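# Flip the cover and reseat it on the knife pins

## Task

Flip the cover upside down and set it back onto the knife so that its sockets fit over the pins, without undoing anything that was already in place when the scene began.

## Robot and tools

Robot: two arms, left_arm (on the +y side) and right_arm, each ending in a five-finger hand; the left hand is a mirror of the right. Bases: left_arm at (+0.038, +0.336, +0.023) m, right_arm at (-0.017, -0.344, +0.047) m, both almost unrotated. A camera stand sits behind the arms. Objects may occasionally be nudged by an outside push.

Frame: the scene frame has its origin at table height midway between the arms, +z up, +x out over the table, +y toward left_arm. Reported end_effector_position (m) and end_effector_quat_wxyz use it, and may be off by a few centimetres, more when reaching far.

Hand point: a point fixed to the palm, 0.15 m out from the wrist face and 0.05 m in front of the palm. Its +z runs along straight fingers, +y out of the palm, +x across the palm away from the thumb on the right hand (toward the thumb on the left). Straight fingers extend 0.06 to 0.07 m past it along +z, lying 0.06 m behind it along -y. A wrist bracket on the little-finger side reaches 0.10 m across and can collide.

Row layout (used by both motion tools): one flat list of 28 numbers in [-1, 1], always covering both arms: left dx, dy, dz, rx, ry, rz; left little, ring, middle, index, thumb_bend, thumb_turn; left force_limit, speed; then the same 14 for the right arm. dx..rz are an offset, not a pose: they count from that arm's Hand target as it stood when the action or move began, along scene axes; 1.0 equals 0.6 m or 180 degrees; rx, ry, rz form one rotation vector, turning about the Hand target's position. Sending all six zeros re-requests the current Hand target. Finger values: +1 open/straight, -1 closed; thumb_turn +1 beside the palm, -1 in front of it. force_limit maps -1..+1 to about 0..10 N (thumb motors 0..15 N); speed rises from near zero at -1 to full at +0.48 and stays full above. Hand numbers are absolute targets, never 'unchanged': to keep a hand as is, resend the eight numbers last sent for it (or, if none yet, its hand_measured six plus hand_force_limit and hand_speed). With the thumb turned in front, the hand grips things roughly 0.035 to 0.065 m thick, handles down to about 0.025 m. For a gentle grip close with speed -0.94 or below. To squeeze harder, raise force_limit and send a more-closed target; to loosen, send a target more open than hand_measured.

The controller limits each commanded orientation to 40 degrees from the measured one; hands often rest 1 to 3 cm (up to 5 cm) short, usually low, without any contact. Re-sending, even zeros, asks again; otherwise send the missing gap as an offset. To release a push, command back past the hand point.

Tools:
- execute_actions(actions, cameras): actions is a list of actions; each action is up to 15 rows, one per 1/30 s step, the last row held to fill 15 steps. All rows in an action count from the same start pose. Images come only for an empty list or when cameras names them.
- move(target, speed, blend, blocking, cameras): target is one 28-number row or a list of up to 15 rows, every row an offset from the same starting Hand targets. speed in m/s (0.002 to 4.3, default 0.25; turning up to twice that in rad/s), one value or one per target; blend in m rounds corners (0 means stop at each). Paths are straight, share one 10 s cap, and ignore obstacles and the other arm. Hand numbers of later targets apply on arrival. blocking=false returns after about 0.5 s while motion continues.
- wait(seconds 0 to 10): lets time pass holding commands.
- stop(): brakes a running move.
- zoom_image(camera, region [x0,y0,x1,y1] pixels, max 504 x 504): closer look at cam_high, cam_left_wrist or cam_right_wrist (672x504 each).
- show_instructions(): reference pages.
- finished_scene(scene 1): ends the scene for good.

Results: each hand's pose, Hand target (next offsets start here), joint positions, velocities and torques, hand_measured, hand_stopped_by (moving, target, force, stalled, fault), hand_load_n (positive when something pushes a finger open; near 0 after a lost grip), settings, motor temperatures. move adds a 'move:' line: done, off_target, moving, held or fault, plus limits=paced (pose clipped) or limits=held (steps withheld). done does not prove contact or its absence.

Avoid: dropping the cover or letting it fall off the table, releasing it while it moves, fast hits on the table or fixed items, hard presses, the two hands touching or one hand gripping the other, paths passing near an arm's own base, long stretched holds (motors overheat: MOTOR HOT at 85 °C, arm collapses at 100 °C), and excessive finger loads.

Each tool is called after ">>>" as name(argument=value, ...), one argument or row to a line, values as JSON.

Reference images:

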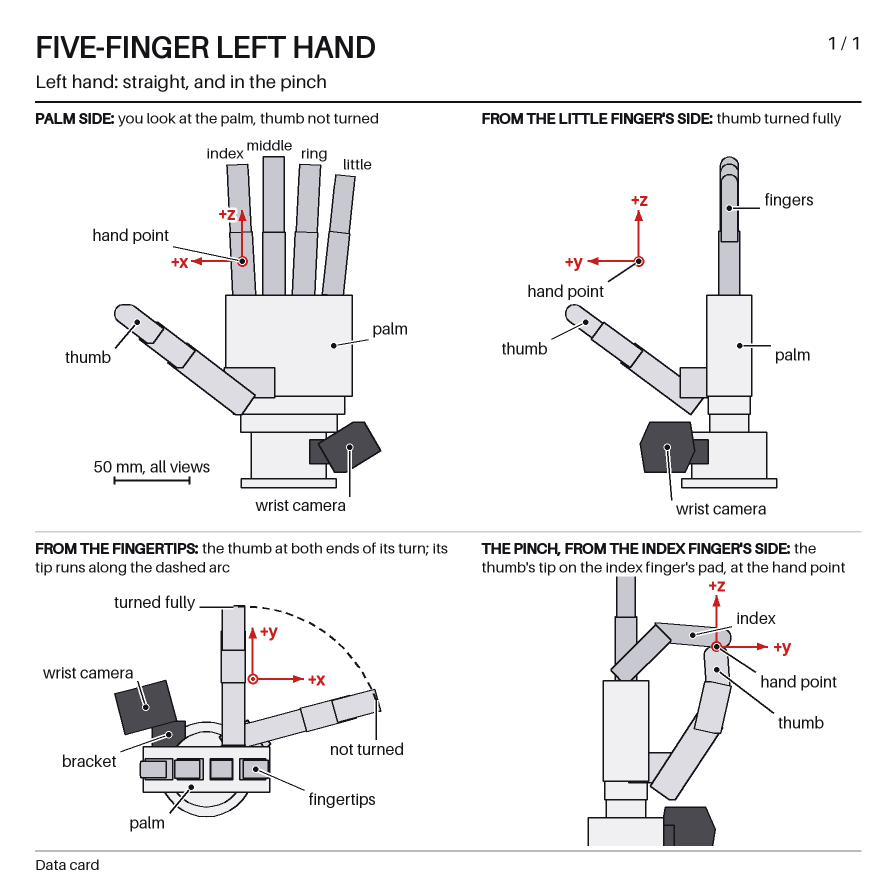

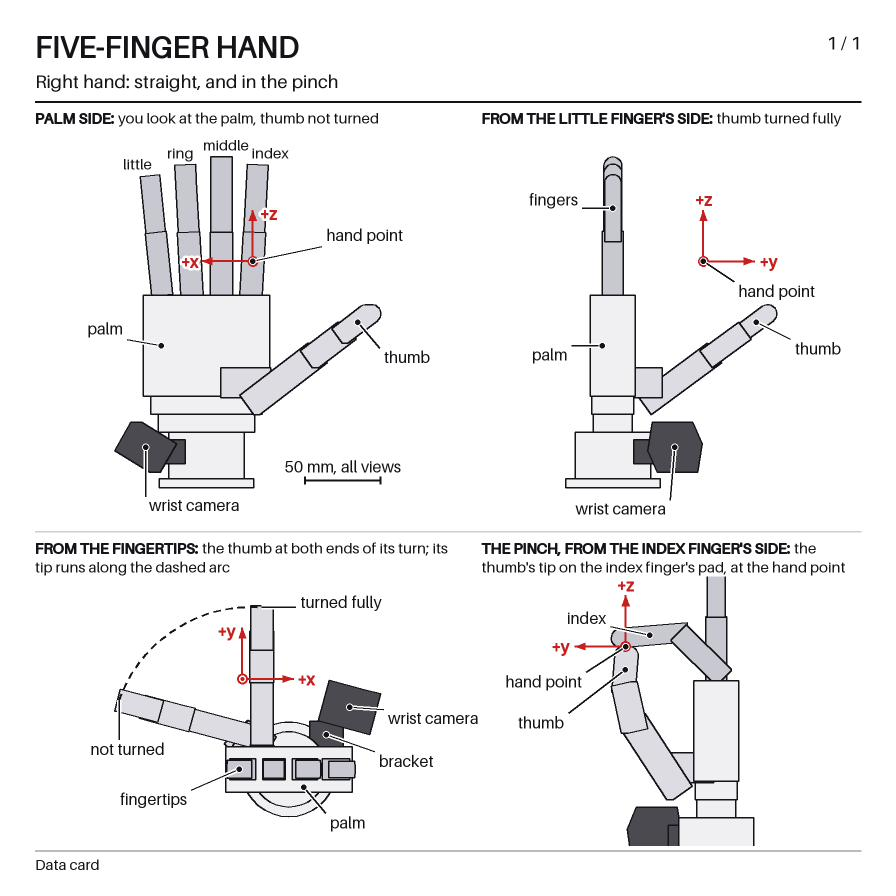

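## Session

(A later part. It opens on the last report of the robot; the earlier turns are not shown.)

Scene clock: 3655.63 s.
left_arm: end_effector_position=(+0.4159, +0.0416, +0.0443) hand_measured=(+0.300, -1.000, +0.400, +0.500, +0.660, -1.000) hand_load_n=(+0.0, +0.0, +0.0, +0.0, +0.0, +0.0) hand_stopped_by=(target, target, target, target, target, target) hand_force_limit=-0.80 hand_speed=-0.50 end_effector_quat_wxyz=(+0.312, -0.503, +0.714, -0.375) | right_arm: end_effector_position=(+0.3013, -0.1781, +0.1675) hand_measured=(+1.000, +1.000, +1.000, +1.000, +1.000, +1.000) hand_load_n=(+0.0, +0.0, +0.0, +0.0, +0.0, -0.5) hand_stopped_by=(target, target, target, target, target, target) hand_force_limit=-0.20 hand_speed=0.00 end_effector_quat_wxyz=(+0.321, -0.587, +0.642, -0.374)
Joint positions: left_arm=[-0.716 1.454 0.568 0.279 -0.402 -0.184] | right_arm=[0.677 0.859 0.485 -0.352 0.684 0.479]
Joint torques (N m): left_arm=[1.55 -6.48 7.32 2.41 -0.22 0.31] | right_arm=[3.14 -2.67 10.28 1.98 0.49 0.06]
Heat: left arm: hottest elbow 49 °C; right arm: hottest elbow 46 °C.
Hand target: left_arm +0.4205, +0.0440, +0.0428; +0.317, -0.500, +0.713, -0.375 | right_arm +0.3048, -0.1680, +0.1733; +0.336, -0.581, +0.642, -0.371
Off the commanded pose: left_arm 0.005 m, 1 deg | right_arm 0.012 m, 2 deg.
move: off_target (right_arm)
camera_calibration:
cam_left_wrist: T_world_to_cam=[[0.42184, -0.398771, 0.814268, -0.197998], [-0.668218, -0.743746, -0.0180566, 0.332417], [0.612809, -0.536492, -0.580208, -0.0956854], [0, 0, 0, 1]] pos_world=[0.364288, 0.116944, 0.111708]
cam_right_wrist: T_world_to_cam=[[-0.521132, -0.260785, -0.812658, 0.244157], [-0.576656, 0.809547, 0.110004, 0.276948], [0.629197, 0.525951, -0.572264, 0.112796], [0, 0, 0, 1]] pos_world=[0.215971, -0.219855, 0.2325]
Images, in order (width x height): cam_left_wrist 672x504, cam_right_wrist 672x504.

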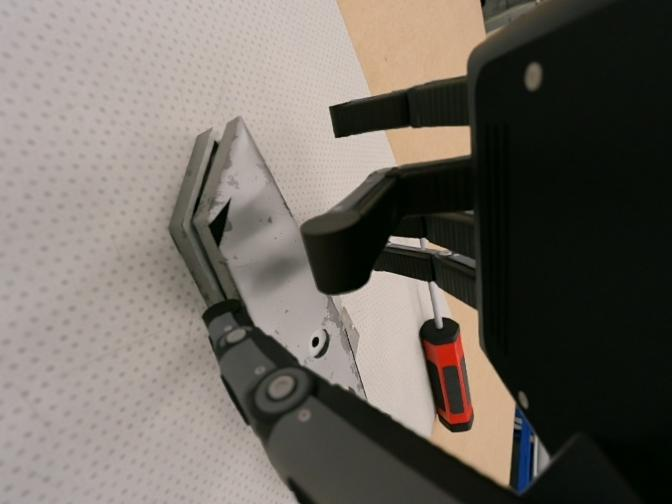

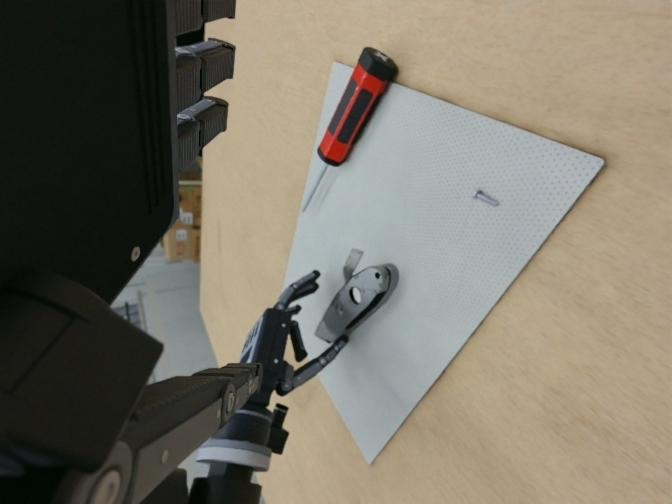

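>>> execute_actions(
  actions=[
    [[0, 0, 0, 0, 0, 0, 0.3, -1, 0.14, 0.5, 0.66, -1, -0.8, -0.85, 0, 0, 0, 0, 0, 0, 1, 1, 1, 1, 1, 1, -0.2, 0]],
  ],
)

>>> execute_actions(
  actions=[
    [[0, 0, 0, 0, 0, 0, 0.3, -1, 0.1, 0.5, 0.66, -1, -0.8, -0.9, 0, 0, 0, 0, 0, 0, 1, 1, 1, 1, 1, 1, -0.2, 0]],
  ],
  cameras=["cam_left_wrist"],
)

>>> zoom_image(
  camera="cam_left_wrist",
  region=[150, 90, 400, 340],
)

Scene clock: 3662.00 s.
left_arm: end_effector_position=(+0.4161, +0.0415, +0.0444) hand_measured=(+0.300, -1.000, +0.140, +0.500, +0.660, -1.000) hand_load_n=(-0.5, +0.0, +0.0, +0.0, +0.5, +0.0) hand_stopped_by=(target, target, target, target, target, target) hand_force_limit=-0.80 hand_speed=-0.85 end_effector_quat_wxyz=(+0.312, -0.503, +0.713, -0.375) | right_arm: end_effector_position=(+0.3013, -0.1781, +0.1675) hand_measured=(+1.000, +1.000, +1.000, +1.000, +1.000, +1.000) hand_load_n=(+0.0, +0.0, -0.5, +0.0, +0.0, -0.5) hand_stopped_by=(target, target, target, target, target, target) hand_force_limit=-0.20 hand_speed=0.00 end_effector_quat_wxyz=(+0.321, -0.587, +0.642, -0.374)
Joint positions: left_arm=[-0.716 1.454 0.568 0.28 -0.402 -0.184] | right_arm=[0.677 0.859 0.485 -0.352 0.684 0.479]
Joint torques (N m): left_arm=[1.32 -6.48 7.31 2.39 -0.2 0.31] | right_arm=[3.66 -2.2 10.18 2.02 0.48 0.06]
Heat: left arm: hottest elbow 49 °C; right arm: hottest elbow 46 °C.
Hand target: left_arm +0.4205, +0.0440, +0.0429; +0.317, -0.500, +0.713, -0.375 | right_arm +0.3048, -0.1680, +0.1733; +0.336, -0.581, +0.642, -0.371
Off the commanded pose: left_arm 0.005 m, 1 deg | right_arm 0.012 m, 2 deg.

Scene clock: 3662.70 s.
left_arm: end_effector_position=(+0.4161, +0.0415, +0.0444) hand_measured=(+0.300, -1.000, +0.100, +0.500, +0.660, -1.000) hand_load_n=(+0.0, +0.0, +0.0, +0.0, +0.0, +0.0) hand_stopped_by=(target, target, target, target, target, target) hand_force_limit=-0.80 hand_speed=-0.90 end_effector_quat_wxyz=(+0.312, -0.503, +0.713, -0.375) | right_arm: end_effector_position=(+0.3013, -0.1781, +0.1675) hand_measured=(+1.000, +1.000, +1.000, +1.000, +1.000, +1.000) hand_load_n=(+0.0, +0.0, +0.0, +0.0, +0.0, +0.0) hand_stopped_by=(target, target, target, target, target, target) hand_force_limit=-0.20 hand_speed=0.00 end_effector_quat_wxyz=(+0.321, -0.587, +0.642, -0.374)
Joint positions: left_arm=[-0.716 1.454 0.568 0.28 -0.402 -0.184] | right_arm=[0.677 0.859 0.485 -0.352 0.684 0.479]
Joint torques (N m): left_arm=[1.49 -6.48 7.35 2.37 -0.2 0.31] | right_arm=[3.31 -2.02 10.13 2.04 0.48 0.04]
Heat: left arm: hottest elbow 49 °C; right arm: hottest elbow 46 °C.
Hand target: left_arm +0.4205, +0.0440, +0.0429; +0.317, -0.500, +0.713, -0.375 | right_arm +0.3048, -0.1680, +0.1733; +0.336, -0.581, +0.642, -0.371
Off the commanded pose: left_arm 0.005 m, 1 deg | right_arm 0.012 m, 2 deg.
camera_calibration:
cam_left_wrist: T_world_to_cam=[[0.421389, -0.398378, 0.814694, -0.198092], [-0.668226, -0.743739, -0.0180509, 0.332413], [0.613111, -0.536793, -0.57961, -0.095884], [0, 0, 0, 1]] pos_world=[0.364388, 0.116843, 0.111809]
Images, in order (width x height): cam_left_wrist 672x504.

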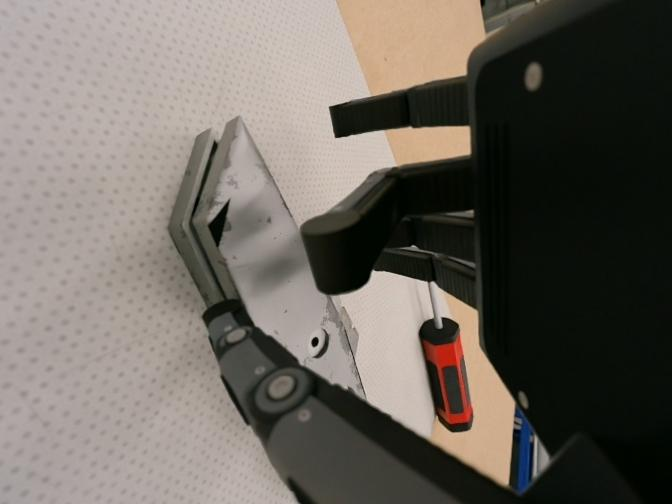

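Scaled by 2.016 from the camera's 672x504 image, which has a finer 960x720 frame.

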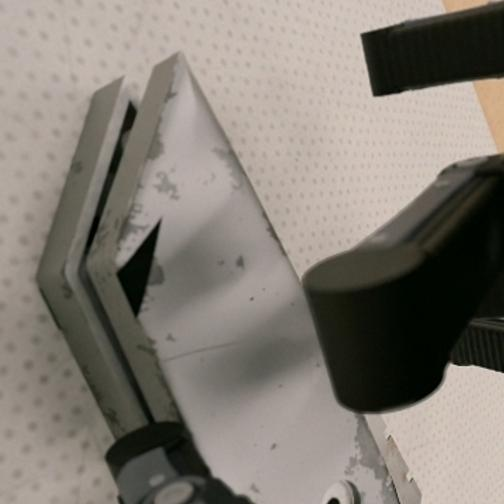

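>>> execute_actions(
  actions=[
    [[0, 0, 0, 0, 0, 0, 0.3, -1, 0.075, 0.5, 0.66, -1, -0.8, -0.93, 0, 0, 0, 0, 0, 0, 1, 1, 1, 1, 1, 1, -0.2, 0]],
  ],
)

>>> execute_actions(
  actions=[
    [[0, 0, 0, 0, 0, 0, 0.3, -1, 0.055, 0.5, 0.66, -1, -0.8, -0.93, 0, 0, 0, 0, 0, 0, 1, 1, 1, 1, 1, 1, -0.2, 0]],
  ],
  cameras=["cam_left_wrist"],
)

>>> zoom_image(
  camera="cam_left_wrist",
  region=[150, 90, 270, 210],
)

Scene clock: 3668.63 s.
left_arm: end_effector_position=(+0.4161, +0.0415, +0.0444) hand_measured=(+0.300, -1.000, +0.076, +0.500, +0.660, -1.000) hand_load_n=(+0.0, +0.0, +0.0, +0.0, +0.0, +0.0) hand_stopped_by=(target, target, target, target, target, target) hand_force_limit=-0.80 hand_speed=-0.93 end_effector_quat_wxyz=(+0.312, -0.503, +0.713, -0.375) | right_arm: end_effector_position=(+0.3013, -0.1781, +0.1675) hand_measured=(+1.000, +1.000, +1.000, +1.000, +1.000, +1.000) hand_load_n=(+0.0, +0.0, +0.0, +0.0, +0.0, -0.5) hand_stopped_by=(target, target, target, target, target, target) hand_force_limit=-0.20 hand_speed=0.00 end_effector_quat_wxyz=(+0.321, -0.587, +0.642, -0.374)
Joint positions: left_arm=[-0.716 1.454 0.568 0.28 -0.402 -0.184] | right_arm=[0.677 0.859 0.485 -0.352 0.684 0.479]
Joint torques (N m): left_arm=[1.61 -6.3 7.3 2.41 -0.21 0.32] | right_arm=[3.55 -2.32 10.21 1.96 0.49 0.07]
Heat: left arm: hottest elbow 49 °C; right arm: hottest elbow 46 °C.
Hand target: left_arm +0.4205, +0.0440, +0.0429; +0.317, -0.500, +0.713, -0.375 | right_arm +0.3048, -0.1680, +0.1733; +0.336, -0.581, +0.642, -0.371
Off the commanded pose: left_arm 0.005 m, 1 deg | right_arm 0.012 m, 2 deg.

Scene clock: 3669.33 s.
left_arm: end_effector_position=(+0.4161, +0.0415, +0.0444) hand_measured=(+0.300, -1.000, +0.056, +0.500, +0.660, -1.000) hand_load_n=(+0.0, +0.0, +0.0, +0.0, +0.0, +0.0) hand_stopped_by=(target, target, target, target, target, target) hand_force_limit=-0.80 hand_speed=-0.93 end_effector_quat_wxyz=(+0.312, -0.503, +0.713, -0.375) | right_arm: end_effector_position=(+0.3013, -0.1781, +0.1675) hand_measured=(+1.000, +1.000, +1.000, +1.000, +1.000, +1.000) hand_load_n=(+0.0, +0.0, +0.0, +0.0, +0.0, +0.0) hand_stopped_by=(target, target, target, target, target, target) hand_force_limit=-0.20 hand_speed=0.00 end_effector_quat_wxyz=(+0.321, -0.587, +0.642, -0.374)
Joint positions: left_arm=[-0.716 1.454 0.568 0.28 -0.402 -0.184] | right_arm=[0.677 0.859 0.485 -0.352 0.684 0.479]
Joint torques (N m): left_arm=[1.49 -6.53 7.3 2.37 -0.21 0.31] | right_arm=[3.66 -2.37 10.22 2.09 0.48 0.05]
Heat: left arm: hottest elbow 49 °C; right arm: hottest elbow 46 °C.
Hand target: left_arm +0.4205, +0.0440, +0.0429; +0.317, -0.500, +0.713, -0.375 | right_arm +0.3048, -0.1680, +0.1733; +0.336, -0.581, +0.642, -0.371
Off the commanded pose: left_arm 0.005 m, 1 deg | right_arm 0.012 m, 2 deg.
camera_calibration:
cam_left_wrist: T_world_to_cam=[[0.421389, -0.398378, 0.814694, -0.198092], [-0.668226, -0.743739, -0.0180509, 0.332413], [0.613111, -0.536793, -0.57961, -0.095884], [0, 0, 0, 1]] pos_world=[0.364388, 0.116843, 0.111809]
Images, in order (width x height): cam_left_wrist 672x504.

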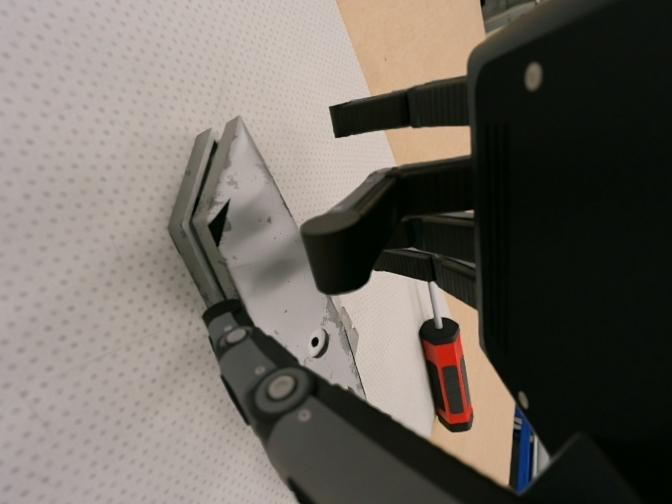

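Scaled by 4.200 from the camera's 672x504 image, which has a finer 960x720 frame.

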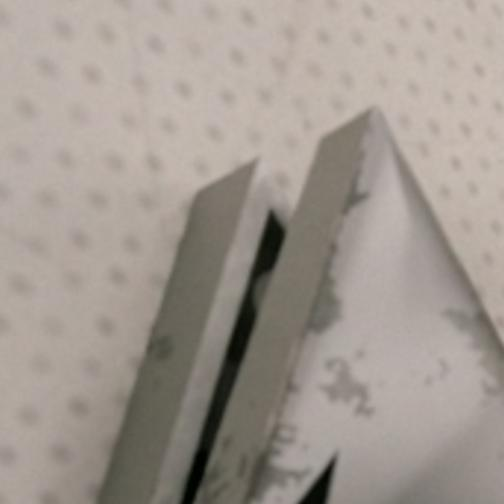

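>>> execute_actions(
  actions=[
    [[0, 0, 0, 0, 0, 0, 0.3, -1, 0.035, 0.5, 0.66, -1, -0.8, -0.93, 0, 0, 0, 0, 0, 0, 1, 1, 1, 1, 1, 1, -0.2, 0]],
  ],
)

>>> execute_actions(
  actions=[
    [[0, 0, 0, 0, 0, 0, 0.3, -1, 0.015, 0.5, 0.66, -1, -0.8, -0.93, 0, 0, 0, 0, 0, 0, 1, 1, 1, 1, 1, 1, -0.2, 0]],
  ],
  cameras=["cam_left_wrist"],
)

>>> zoom_image(
  camera="cam_left_wrist",
  region=[150, 90, 270, 210],
)

Scene clock: 3676.53 s.
left_arm: end_effector_position=(+0.4161, +0.0415, +0.0444) hand_measured=(+0.300, -1.000, +0.036, +0.500, +0.660, -1.000) hand_load_n=(+0.0, +0.0, +0.0, +0.0, +0.0, +0.0) hand_stopped_by=(target, target, target, target, target, target) hand_force_limit=-0.80 hand_speed=-0.93 end_effector_quat_wxyz=(+0.312, -0.503, +0.713, -0.375) | right_arm: end_effector_position=(+0.3013, -0.1781, +0.1675) hand_measured=(+1.000, +1.000, +1.000, +1.000, +1.000, +1.000) hand_load_n=(+0.0, +0.0, +0.0, +0.0, +0.0, +0.0) hand_stopped_by=(target, target, target, target, target, target) hand_force_limit=-0.20 hand_speed=0.00 end_effector_quat_wxyz=(+0.321, -0.587, +0.642, -0.374)
Joint positions: left_arm=[-0.716 1.454 0.568 0.28 -0.402 -0.184] | right_arm=[0.677 0.859 0.485 -0.352 0.684 0.479]
Joint torques (N m): left_arm=[1.49 -6.59 7.34 2.39 -0.22 0.31] | right_arm=[3.49 -2.2 10.11 1.92 0.45 0.04]
Heat: left arm: hottest elbow 48 °C; right arm: hottest elbow 46 °C.
Hand target: left_arm +0.4205, +0.0440, +0.0429; +0.317, -0.500, +0.713, -0.375 | right_arm +0.3048, -0.1680, +0.1733; +0.336, -0.581, +0.642, -0.371
Off the commanded pose: left_arm 0.005 m, 1 deg | right_arm 0.012 m, 2 deg.

Scene clock: 3677.23 s.
left_arm: end_effector_position=(+0.4161, +0.0415, +0.0444) hand_measured=(+0.300, -1.000, +0.016, +0.500, +0.660, -1.000) hand_load_n=(+0.0, +0.0, +0.0, +0.0, +0.0, +0.0) hand_stopped_by=(target, target, target, target, target, target) hand_force_limit=-0.80 hand_speed=-0.93 end_effector_quat_wxyz=(+0.312, -0.503, +0.713, -0.375) | right_arm: end_effector_position=(+0.3013, -0.1781, +0.1675) hand_measured=(+1.000, +1.000, +1.000, +1.000, +1.000, +1.000) hand_load_n=(+0.0, +0.0, +0.0, +0.0, +0.0, +0.0) hand_stopped_by=(target, target, target, target, target, target) hand_force_limit=-0.20 hand_speed=0.00 end_effector_quat_wxyz=(+0.321, -0.587, +0.642, -0.374)
Joint positions: left_arm=[-0.716 1.454 0.568 0.28 -0.402 -0.184] | right_arm=[0.677 0.859 0.485 -0.352 0.684 0.479]
Joint torques (N m): left_arm=[1.61 -6.42 7.31 2.37 -0.21 0.31] | right_arm=[3.43 -1.9 10.22 2.04 0.46 0.07]
Heat: left arm: hottest elbow 48 °C; right arm: hottest elbow 46 °C.
Hand target: left_arm +0.4205, +0.0440, +0.0429; +0.317, -0.500, +0.713, -0.375 | right_arm +0.3048, -0.1680, +0.1733; +0.336, -0.581, +0.642, -0.371
Off the commanded pose: left_arm 0.005 m, 1 deg | right_arm 0.012 m, 2 deg.
camera_calibration:
cam_left_wrist: T_world_to_cam=[[0.421389, -0.398378, 0.814694, -0.198092], [-0.668226, -0.743739, -0.0180509, 0.332413], [0.613111, -0.536793, -0.57961, -0.095884], [0, 0, 0, 1]] pos_world=[0.364388, 0.116843, 0.111809]
Images, in order (width x height): cam_left_wrist 672x504.

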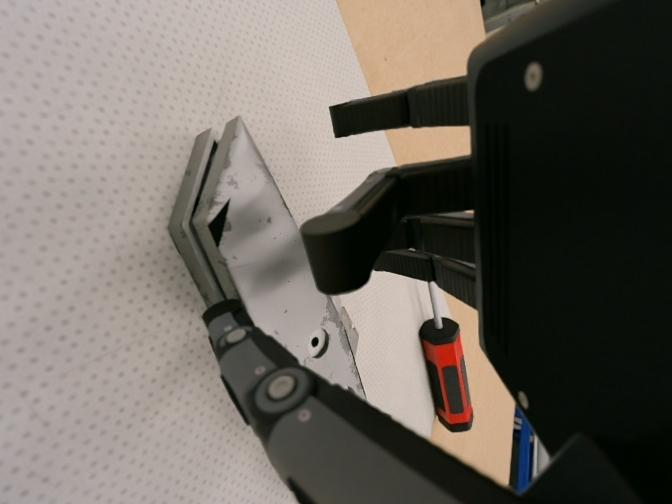

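Scaled by 4.200 from the camera's 672x504 image, which has a finer 960x720 frame.

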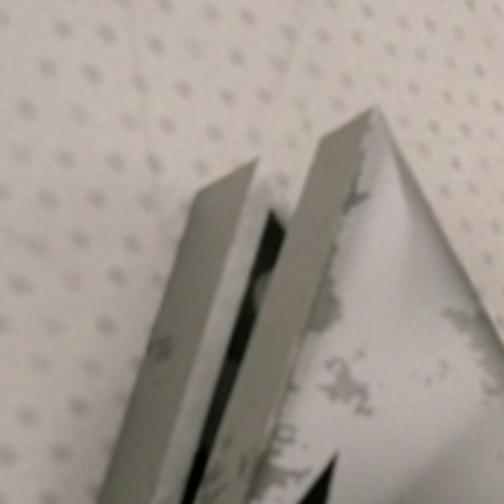

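>>> execute_actions(
  actions=[
    [[0, 0, 0, 0, 0, 0, 0.3, -1, -0.015, 0.5, 0.66, -1, -0.8, -0.93, 0, 0, 0, 0, 0, 0, 1, 1, 1, 1, 1, 1, -0.2, 0]],
  ],
  cameras=["cam_left_wrist", "cam_right_wrist"],
)

>>> zoom_image(
  camera="cam_left_wrist",
  region=[150, 90, 270, 210],
)

>>> zoom_image(
  camera="cam_right_wrist",
  region=[280, 250, 400, 370],
)

Scene clock: 3682.57 s.
left_arm: end_effector_position=(+0.4161, +0.0415, +0.0444) hand_measured=(+0.300, -1.000, -0.014, +0.500, +0.660, -1.000) hand_load_n=(+0.0, +0.0, +0.0, +0.0, +0.0, +0.0) hand_stopped_by=(target, target, target, target, target, target) hand_force_limit=-0.80 hand_speed=-0.93 end_effector_quat_wxyz=(+0.312, -0.503, +0.713, -0.375) | right_arm: end_effector_position=(+0.3013, -0.1781, +0.1675) hand_measured=(+1.000, +1.000, +1.000, +1.000, +1.000, +1.000) hand_load_n=(+0.0, -0.5, +0.0, +0.0, +0.0, -0.5) hand_stopped_by=(target, target, target, target, target, target) hand_force_limit=-0.20 hand_speed=0.00 end_effector_quat_wxyz=(+0.321, -0.587, +0.642, -0.374)
Joint positions: left_arm=[-0.716 1.454 0.568 0.28 -0.402 -0.184] | right_arm=[0.677 0.859 0.485 -0.352 0.684 0.479]
Joint torques (N m): left_arm=[1.79 -6.83 7.34 2.36 -0.2 0.3] | right_arm=[2.96 -2.43 10.14 2.04 0.46 0.07]
Heat: left arm: hottest elbow 48 °C; right arm: hottest elbow 46 °C.
Hand target: left_arm +0.4205, +0.0440, +0.0429; +0.317, -0.500, +0.713, -0.375 | right_arm +0.3048, -0.1680, +0.1733; +0.336, -0.581, +0.642, -0.371
Off the commanded pose: left_arm 0.005 m, 1 deg | right_arm 0.012 m, 2 deg.
camera_calibration:
cam_left_wrist: T_world_to_cam=[[0.421389, -0.398378, 0.814694, -0.198092], [-0.668226, -0.743739, -0.0180509, 0.332413], [0.613111, -0.536793, -0.57961, -0.095884], [0, 0, 0, 1]] pos_world=[0.364388, 0.116843, 0.111809]
cam_right_wrist: T_world_to_cam=[[-0.521132, -0.260785, -0.812658, 0.244157], [-0.576656, 0.809547, 0.110004, 0.276948], [0.629197, 0.525951, -0.572264, 0.112796], [0, 0, 0, 1]] pos_world=[0.215971, -0.219855, 0.2325]
Images, in order (width x height): cam_left_wrist 672x504, cam_right_wrist 672x504.

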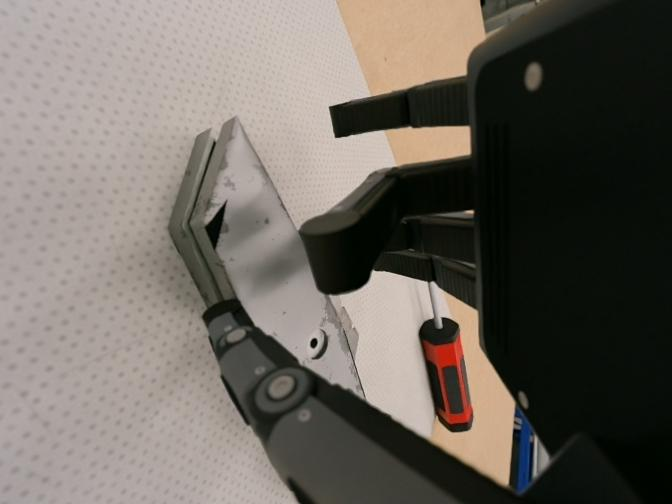

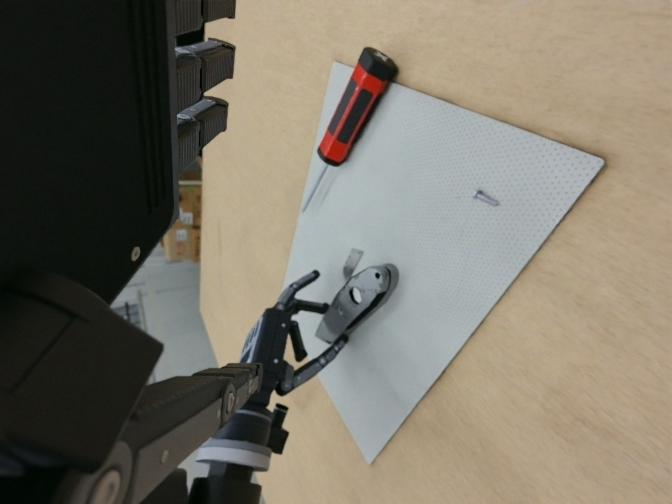

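Scaled by 4.200 from the camera's 672x504 image, which has a finer 960x720 frame.

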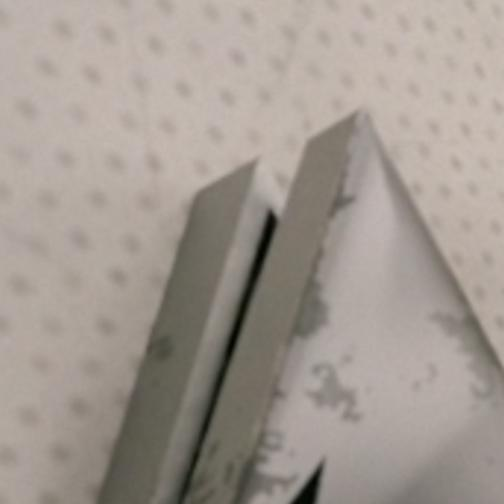

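Scaled by 4.200 from the camera's 672x504 image, which has a finer 960x720 frame.

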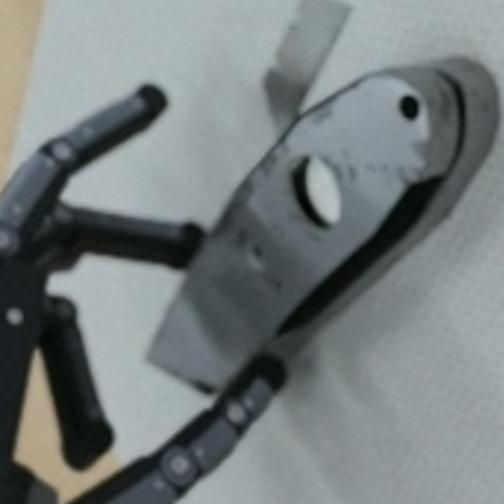

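>>> zoom_image(
  camera="cam_left_wrist",
  region=[150, 170, 270, 290],
)

>>> zoom_image(
  camera="cam_left_wrist",
  region=[290, 310, 400, 420],
)

>>> execute_actions(
  actions=[],
  cameras=["cam_high", "cam_right_wrist"],
)

>>> zoom_image(
  camera="cam_high",
  region=[294, 200, 339, 230],
)

>>> zoom_image(
  camera="cam_right_wrist",
  region=[335, 250, 405, 320],
)

Scaled by 4.200 from the camera's 672x504 image, which has a finer 960x720 frame.

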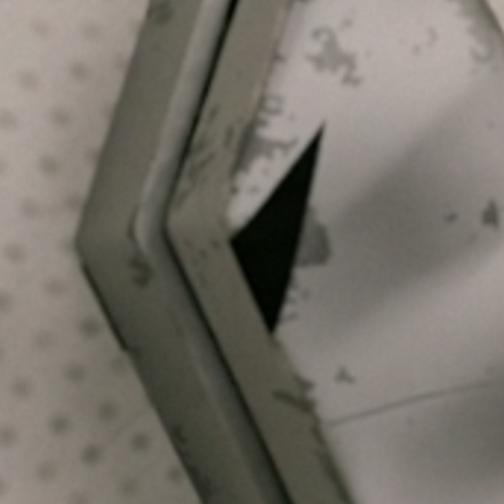

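Scaled by 4.582 from the camera's 672x504 image, which has a finer 960x720 frame.

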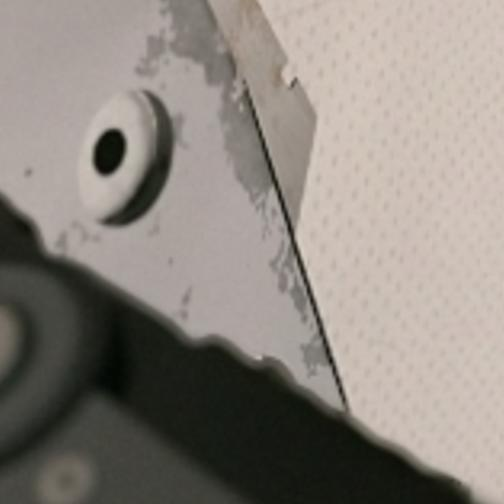

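Scene clock: 3696.57 s.
left_arm: end_effector_position=(+0.4161, +0.0415, +0.0444) hand_measured=(+0.300, -1.000, -0.014, +0.500, +0.660, -1.000) hand_load_n=(+0.0, +0.0, +0.0, +0.0, +0.0, +0.0) hand_stopped_by=(target, target, target, target, target, target) hand_force_limit=-0.80 hand_speed=-0.93 end_effector_quat_wxyz=(+0.312, -0.503, +0.713, -0.375) | right_arm: end_effector_position=(+0.3013, -0.1781, +0.1675) hand_measured=(+1.000, +1.000, +1.000, +1.000, +1.000, +1.000) hand_load_n=(+0.0, +0.0, +0.0, +0.0, +0.0, +0.0) hand_stopped_by=(target, target, target, target, target, target) hand_force_limit=-0.20 hand_speed=0.00 end_effector_quat_wxyz=(+0.321, -0.587, +0.642, -0.374)
Joint positions: left_arm=[-0.716 1.454 0.568 0.28 -0.402 -0.184] | right_arm=[0.677 0.859 0.485 -0.352 0.684 0.479]
Joint velocities: within noise
Joint torques (N m): left_arm=[1.61 -6.48 7.35 2.37 -0.21 0.31] | right_arm=[3.31 -2.49 10.33 1.92 0.49 0.05]
Motor temperatures (°C): left_arm=[28 33 48 31 30 30] | right_arm=[28 28 46 31 32 30]
Heat: left arm: hottest elbow 48 °C; right arm: hottest elbow 46 °C.
Hand target: left_arm +0.4205, +0.0440, +0.0429; +0.317, -0.500, +0.713, -0.375 | right_arm +0.3048, -0.1680, +0.1733; +0.336, -0.581, +0.642, -0.371
Off the commanded pose: left_arm 0.005 m, 1 deg | right_arm 0.012 m, 2 deg.
camera_calibration:
cam_right_wrist: T_world_to_cam=[[-0.521132, -0.260785, -0.812658, 0.244157], [-0.576656, 0.809547, 0.110004, 0.276948], [0.629197, 0.525951, -0.572264, 0.112796], [0, 0, 0, 1]] pos_world=[0.215971, -0.219855, 0.2325]
Images, in order (width x height): cam_high 672x504, cam_right_wrist 672x504.

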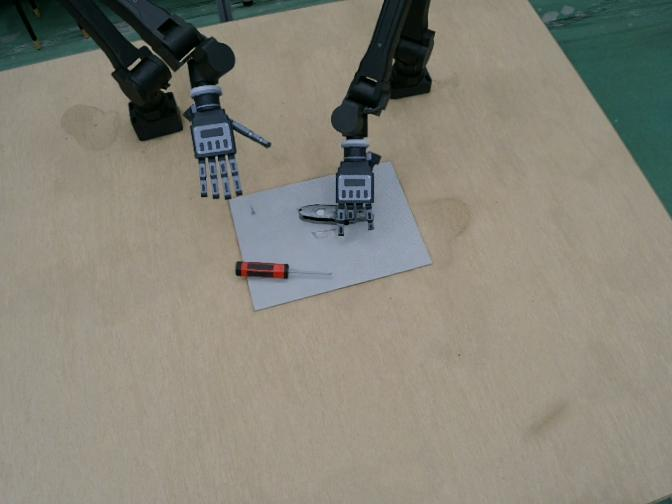

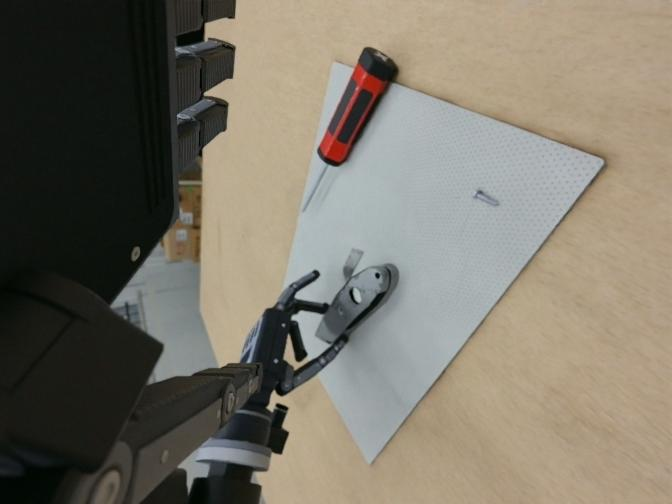

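Scaled by 11.200 from the camera's 672x504 image, which has a finer 960x720 frame.

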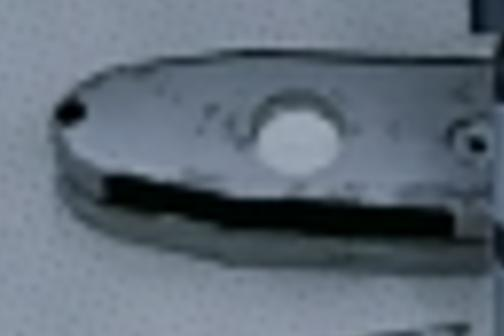

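Scaled by 7.200 from the camera's 672x504 image, which has a finer 960x720 frame.

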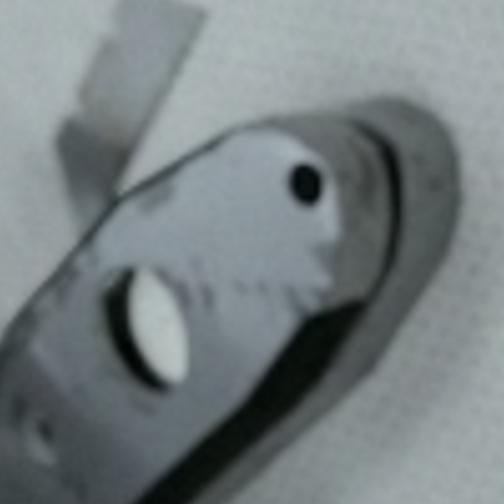

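>>> zoom_image(
  camera="cam_high",
  region=[312, 205, 328, 219],
)

>>> zoom_image(
  camera="cam_high",
  region=[296, 206, 320, 226],
)

>>> zoom_image(
  camera="cam_right_wrist",
  region=[340, 280, 370, 310],
)

Scaled by 31.500 from the camera's 672x504 image, which has a finer 960x720 frame.

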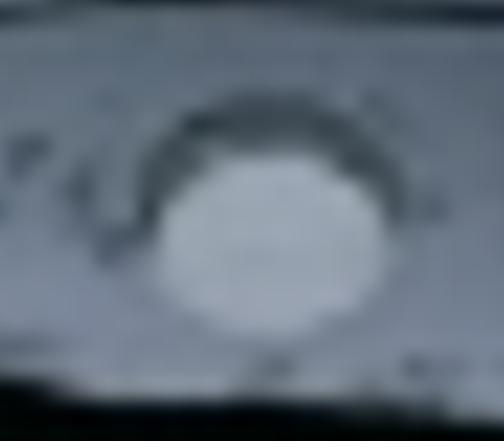

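Scaled by 21.000 from the camera's 672x504 image, which has a finer 960x720 frame.

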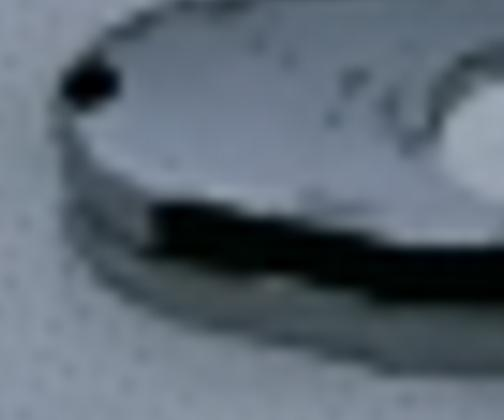

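Scaled by 16.800 from the camera's 672x504 image, which has a finer 960x720 frame.

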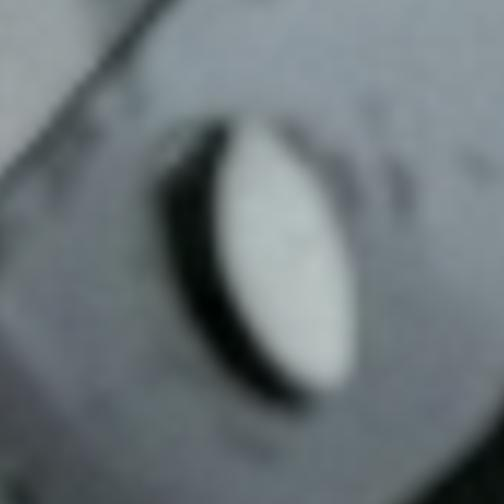

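>>> execute_actions(
  actions=[
    [[0, 0, 0, 0, 0, 0, 0.3, -1, -0.022, 0.5, 0.66, -1, -0.8, -0.93, 0, 0, 0, 0, 0, 0, 1, 1, 1, 1, 1, 1, -0.2, 0]],
  ],
  cameras=["cam_left_wrist"],
)

>>> zoom_image(
  camera="cam_left_wrist",
  region=[150, 90, 270, 210],
)

>>> execute_actions(
  actions=[
    [[0, 0, 0, 0, 0, 0, 0.3, -1, -0.03, 0.5, 0.66, -1, -0.8, -0.93, 0, 0, 0, 0, 0, 0, 1, 1, 1, 1, 1, 1, -0.2, 0]],
  ],
  cameras=["cam_left_wrist"],
)

>>> zoom_image(
  camera="cam_left_wrist",
  region=[150, 90, 270, 210],
)

Scene clock: 3755.53 s.
left_arm: end_effector_position=(+0.4161, +0.0415, +0.0444) hand_measured=(+0.300, -1.000, -0.022, +0.500, +0.660, -1.000) hand_load_n=(+0.0, +0.0, +0.0, +0.0, +0.0, +0.0) hand_stopped_by=(target, target, target, target, target, target) hand_force_limit=-0.80 hand_speed=-0.93 end_effector_quat_wxyz=(+0.312, -0.503, +0.713, -0.375) | right_arm: end_effector_position=(+0.3013, -0.1781, +0.1675) hand_measured=(+1.000, +1.000, +1.000, +1.000, +1.000, +1.000) hand_load_n=(+0.0, +0.0, +0.0, +0.0, +0.0, -0.5) hand_stopped_by=(target, target, target, target, target, target) hand_force_limit=-0.20 hand_speed=0.00 end_effector_quat_wxyz=(+0.321, -0.587, +0.642, -0.374)
Joint positions: left_arm=[-0.716 1.454 0.568 0.28 -0.402 -0.184] | right_arm=[0.677 0.859 0.485 -0.352 0.684 0.479]
Joint torques (N m): left_arm=[1.44 -6.48 7.35 2.4 -0.2 0.31] | right_arm=[3.55 -2.08 10.18 2.03 0.47 0.04]
Heat: left arm: hottest elbow 47 °C; right arm: hottest elbow 46 °C.
Hand target: left_arm +0.4205, +0.0440, +0.0429; +0.317, -0.500, +0.713, -0.375 | right_arm +0.3048, -0.1680, +0.1733; +0.336, -0.581, +0.642, -0.371
Off the commanded pose: left_arm 0.005 m, 1 deg | right_arm 0.012 m, 2 deg.
camera_calibration:
cam_left_wrist: T_world_to_cam=[[0.421389, -0.398378, 0.814694, -0.198092], [-0.668226, -0.743739, -0.0180509, 0.332413], [0.613111, -0.536793, -0.57961, -0.095884], [0, 0, 0, 1]] pos_world=[0.364388, 0.116843, 0.111809]
Images, in order (width x height): cam_left_wrist 672x504.

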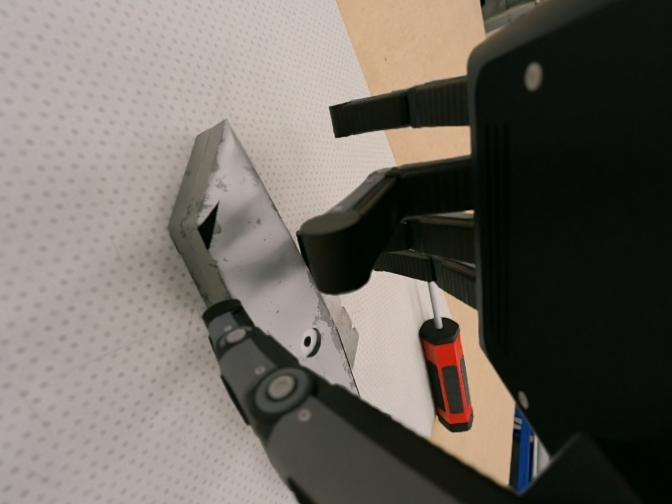

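Scaled by 4.200 from the camera's 672x504 image, which has a finer 960x720 frame.

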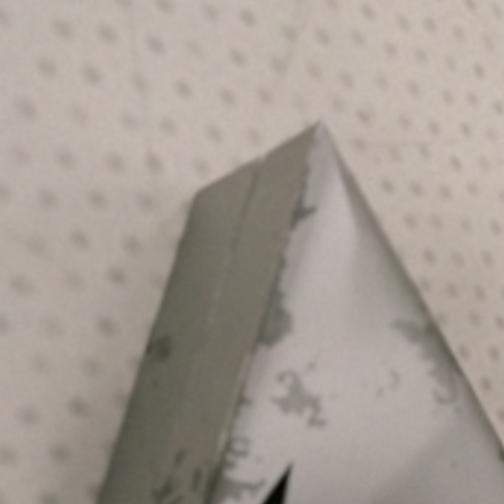

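Scene clock: 3756.23 s.
left_arm: end_effector_position=(+0.4162, +0.0414, +0.0446) hand_measured=(+0.300, -1.000, -0.030, +0.500, +0.660, -1.000) hand_load_n=(+0.0, +0.0, +0.5, +0.0, +0.0, +0.0) hand_stopped_by=(target, target, target, target, target, target) hand_force_limit=-0.80 hand_speed=-0.93 end_effector_quat_wxyz=(+0.312, -0.503, +0.713, -0.375) | right_arm: end_effector_position=(+0.3013, -0.1781, +0.1675) hand_measured=(+1.000, +1.000, +1.000, +1.000, +1.000, +1.000) hand_load_n=(+0.0, +0.0, +0.0, +0.0, +0.0, +0.0) hand_stopped_by=(target, target, target, target, target, target) hand_force_limit=-0.20 hand_speed=0.00 end_effector_quat_wxyz=(+0.321, -0.587, +0.642, -0.374)
Joint positions: left_arm=[-0.716 1.454 0.568 0.281 -0.402 -0.184] | right_arm=[0.677 0.859 0.485 -0.352 0.684 0.479]
Joint torques (N m): left_arm=[1.44 -6.48 7.35 2.3 -0.21 0.31] | right_arm=[3.25 -2.08 10.15 1.95 0.49 0.06]
Heat: left arm: hottest elbow 47 °C; right arm: hottest elbow 46 °C.
Hand target: left_arm +0.4205, +0.0440, +0.0428; +0.317, -0.500, +0.713, -0.375 | right_arm +0.3048, -0.1680, +0.1733; +0.336, -0.581, +0.642, -0.371
Off the commanded pose: left_arm 0.005 m, 1 deg | right_arm 0.012 m, 2 deg.
camera_calibration:
cam_left_wrist: T_world_to_cam=[[0.420911, -0.397962, 0.815144, -0.198142], [-0.668194, -0.743768, -0.0180848, 0.332477], [0.613475, -0.537062, -0.578975, -0.0960596], [0, 0, 0, 1]] pos_world=[0.364489, 0.116843, 0.111911]
Images, in order (width x height): cam_left_wrist 672x504.

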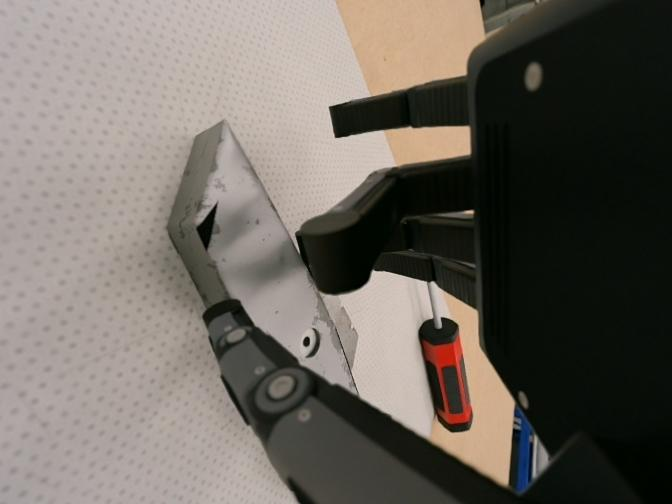

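Scaled by 4.200 from the camera's 672x504 image, which has a finer 960x720 frame.

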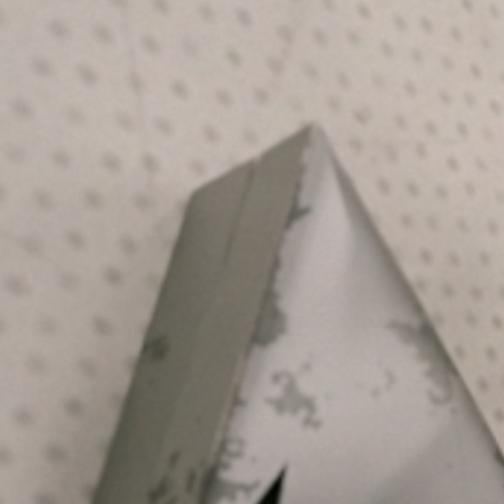

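>>> execute_actions(
  actions=[
    [[0, 0, 0, 0, 0, 0, 0.3, -1, 0.3, 0.5, 0.66, -1, -0.8, -0.7, 0, 0, 0, 0, 0, 0, 1, 1, 1, 1, 1, 1, -0.2, 0]],
  ],
)

>>> execute_actions(
  actions=[],
)

>>> zoom_image(
  camera="cam_left_wrist",
  region=[150, 90, 400, 340],
)

>>> zoom_image(
  camera="cam_high",
  region=[294, 200, 339, 230],
)

>>> zoom_image(
  camera="cam_right_wrist",
  region=[305, 250, 405, 350],
)

Scene clock: 3763.43 s.
left_arm: end_effector_position=(+0.4162, +0.0414, +0.0446) hand_measured=(+0.300, -1.000, +0.300, +0.500, +0.660, -1.000) hand_load_n=(+0.0, +0.0, +0.0, +0.0, +0.0, +0.0) hand_stopped_by=(target, target, target, target, target, target) hand_force_limit=-0.80 hand_speed=-0.70 end_effector_quat_wxyz=(+0.312, -0.503, +0.713, -0.375) | right_arm: end_effector_position=(+0.3013, -0.1781, +0.1675) hand_measured=(+1.000, +1.000, +1.000, +1.000, +1.000, +1.000) hand_load_n=(+0.0, +0.0, +0.0, +0.0, +0.0, -0.5) hand_stopped_by=(target, target, target, target, target, target) hand_force_limit=-0.20 hand_speed=0.00 end_effector_quat_wxyz=(+0.321, -0.587, +0.642, -0.374)
Joint positions: left_arm=[-0.716 1.454 0.568 0.281 -0.402 -0.184] | right_arm=[0.677 0.859 0.485 -0.352 0.684 0.479]
Joint torques (N m): left_arm=[1.44 -6.48 7.28 2.3 -0.21 0.3] | right_arm=[3.25 -1.9 10.17 2.02 0.48 0.07]
Heat: left arm: hottest elbow 47 °C; right arm: hottest elbow 46 °C.
Hand target: left_arm +0.4205, +0.0440, +0.0428; +0.317, -0.500, +0.713, -0.375 | right_arm +0.3048, -0.1680, +0.1733; +0.336, -0.581, +0.642, -0.371
Off the commanded pose: left_arm 0.005 m, 1 deg | right_arm 0.012 m, 2 deg.

Scene clock: 3763.43 s.
left_arm: end_effector_position=(+0.4162, +0.0414, +0.0446) hand_measured=(+0.300, -1.000, +0.300, +0.500, +0.660, -1.000) hand_load_n=(+0.0, +0.0, +0.0, +0.0, +0.0, +0.0) hand_stopped_by=(target, target, target, target, target, target) hand_force_limit=-0.80 hand_speed=-0.70 end_effector_quat_wxyz=(+0.312, -0.503, +0.713, -0.375) | right_arm: end_effector_position=(+0.3013, -0.1781, +0.1675) hand_measured=(+1.000, +1.000, +1.000, +1.000, +1.000, +1.000) hand_load_n=(+0.0, +0.0, +0.0, +0.0, +0.0, -0.5) hand_stopped_by=(target, target, target, target, target, target) hand_force_limit=-0.20 hand_speed=0.00 end_effector_quat_wxyz=(+0.321, -0.587, +0.642, -0.374)
Joint positions: left_arm=[-0.716 1.454 0.568 0.281 -0.402 -0.184] | right_arm=[0.677 0.859 0.485 -0.352 0.684 0.479]
Joint velocities: within noise
Joint torques (N m): left_arm=[1.44 -6.48 7.28 2.3 -0.21 0.3] | right_arm=[3.25 -1.9 10.17 2.02 0.48 0.07]
Motor temperatures (°C): left_arm=[28 33 47 31 30 30] | right_arm=[28 28 46 31 32 30]
Heat: left arm: hottest elbow 47 °C; right arm: hottest elbow 46 °C.
Hand target: left_arm +0.4205, +0.0440, +0.0428; +0.317, -0.500, +0.713, -0.375 | right_arm +0.3048, -0.1680, +0.1733; +0.336, -0.581, +0.642, -0.371
Off the commanded pose: left_arm 0.005 m, 1 deg | right_arm 0.012 m, 2 deg.
camera_calibration:
cam_left_wrist: T_world_to_cam=[[0.420911, -0.397962, 0.815144, -0.198142], [-0.668194, -0.743768, -0.0180848, 0.332477], [0.613475, -0.537062, -0.578975, -0.0960596], [0, 0, 0, 1]] pos_world=[0.364489, 0.116843, 0.111911]
cam_right_wrist: T_world_to_cam=[[-0.521132, -0.260785, -0.812658, 0.244157], [-0.576656, 0.809547, 0.110004, 0.276948], [0.629197, 0.525951, -0.572264, 0.112796], [0, 0, 0, 1]] pos_world=[0.215971, -0.219855, 0.2325]

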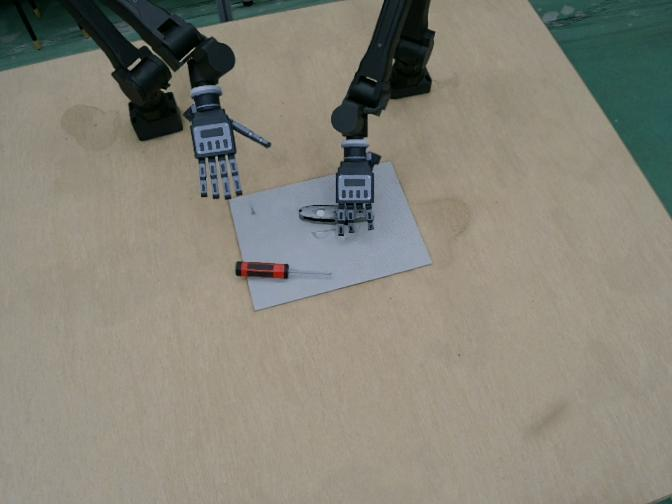

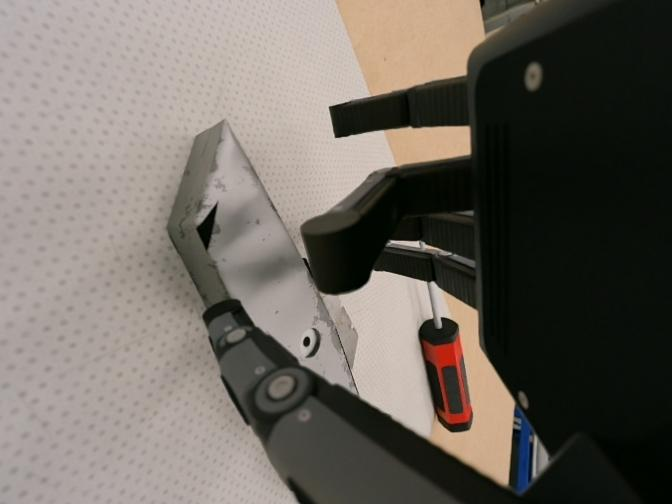

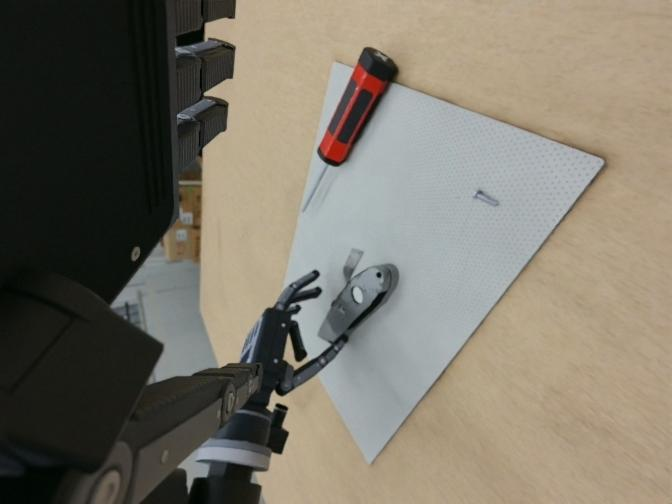

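Scaled by 2.016 from the camera's 672x504 image, which has a finer 960x720 frame.

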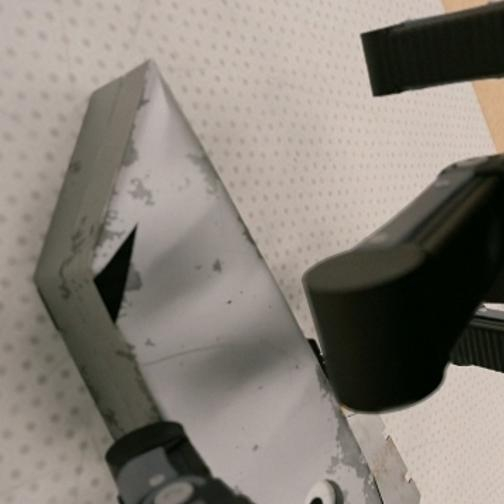

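Scaled by 11.200 from the camera's 672x504 image, which has a finer 960x720 frame.

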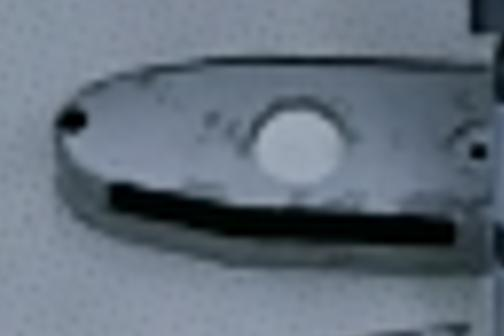

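Scaled by 5.040 from the camera's 672x504 image, which has a finer 960x720 frame.

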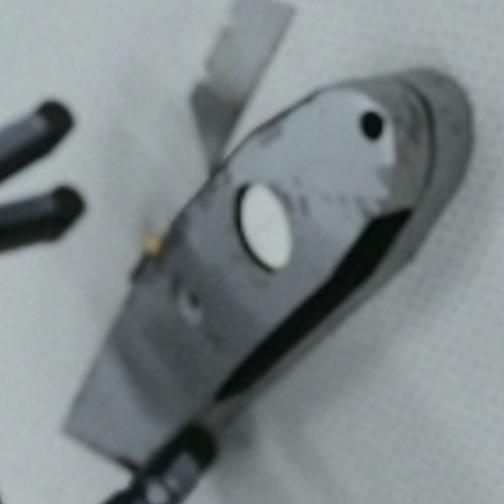

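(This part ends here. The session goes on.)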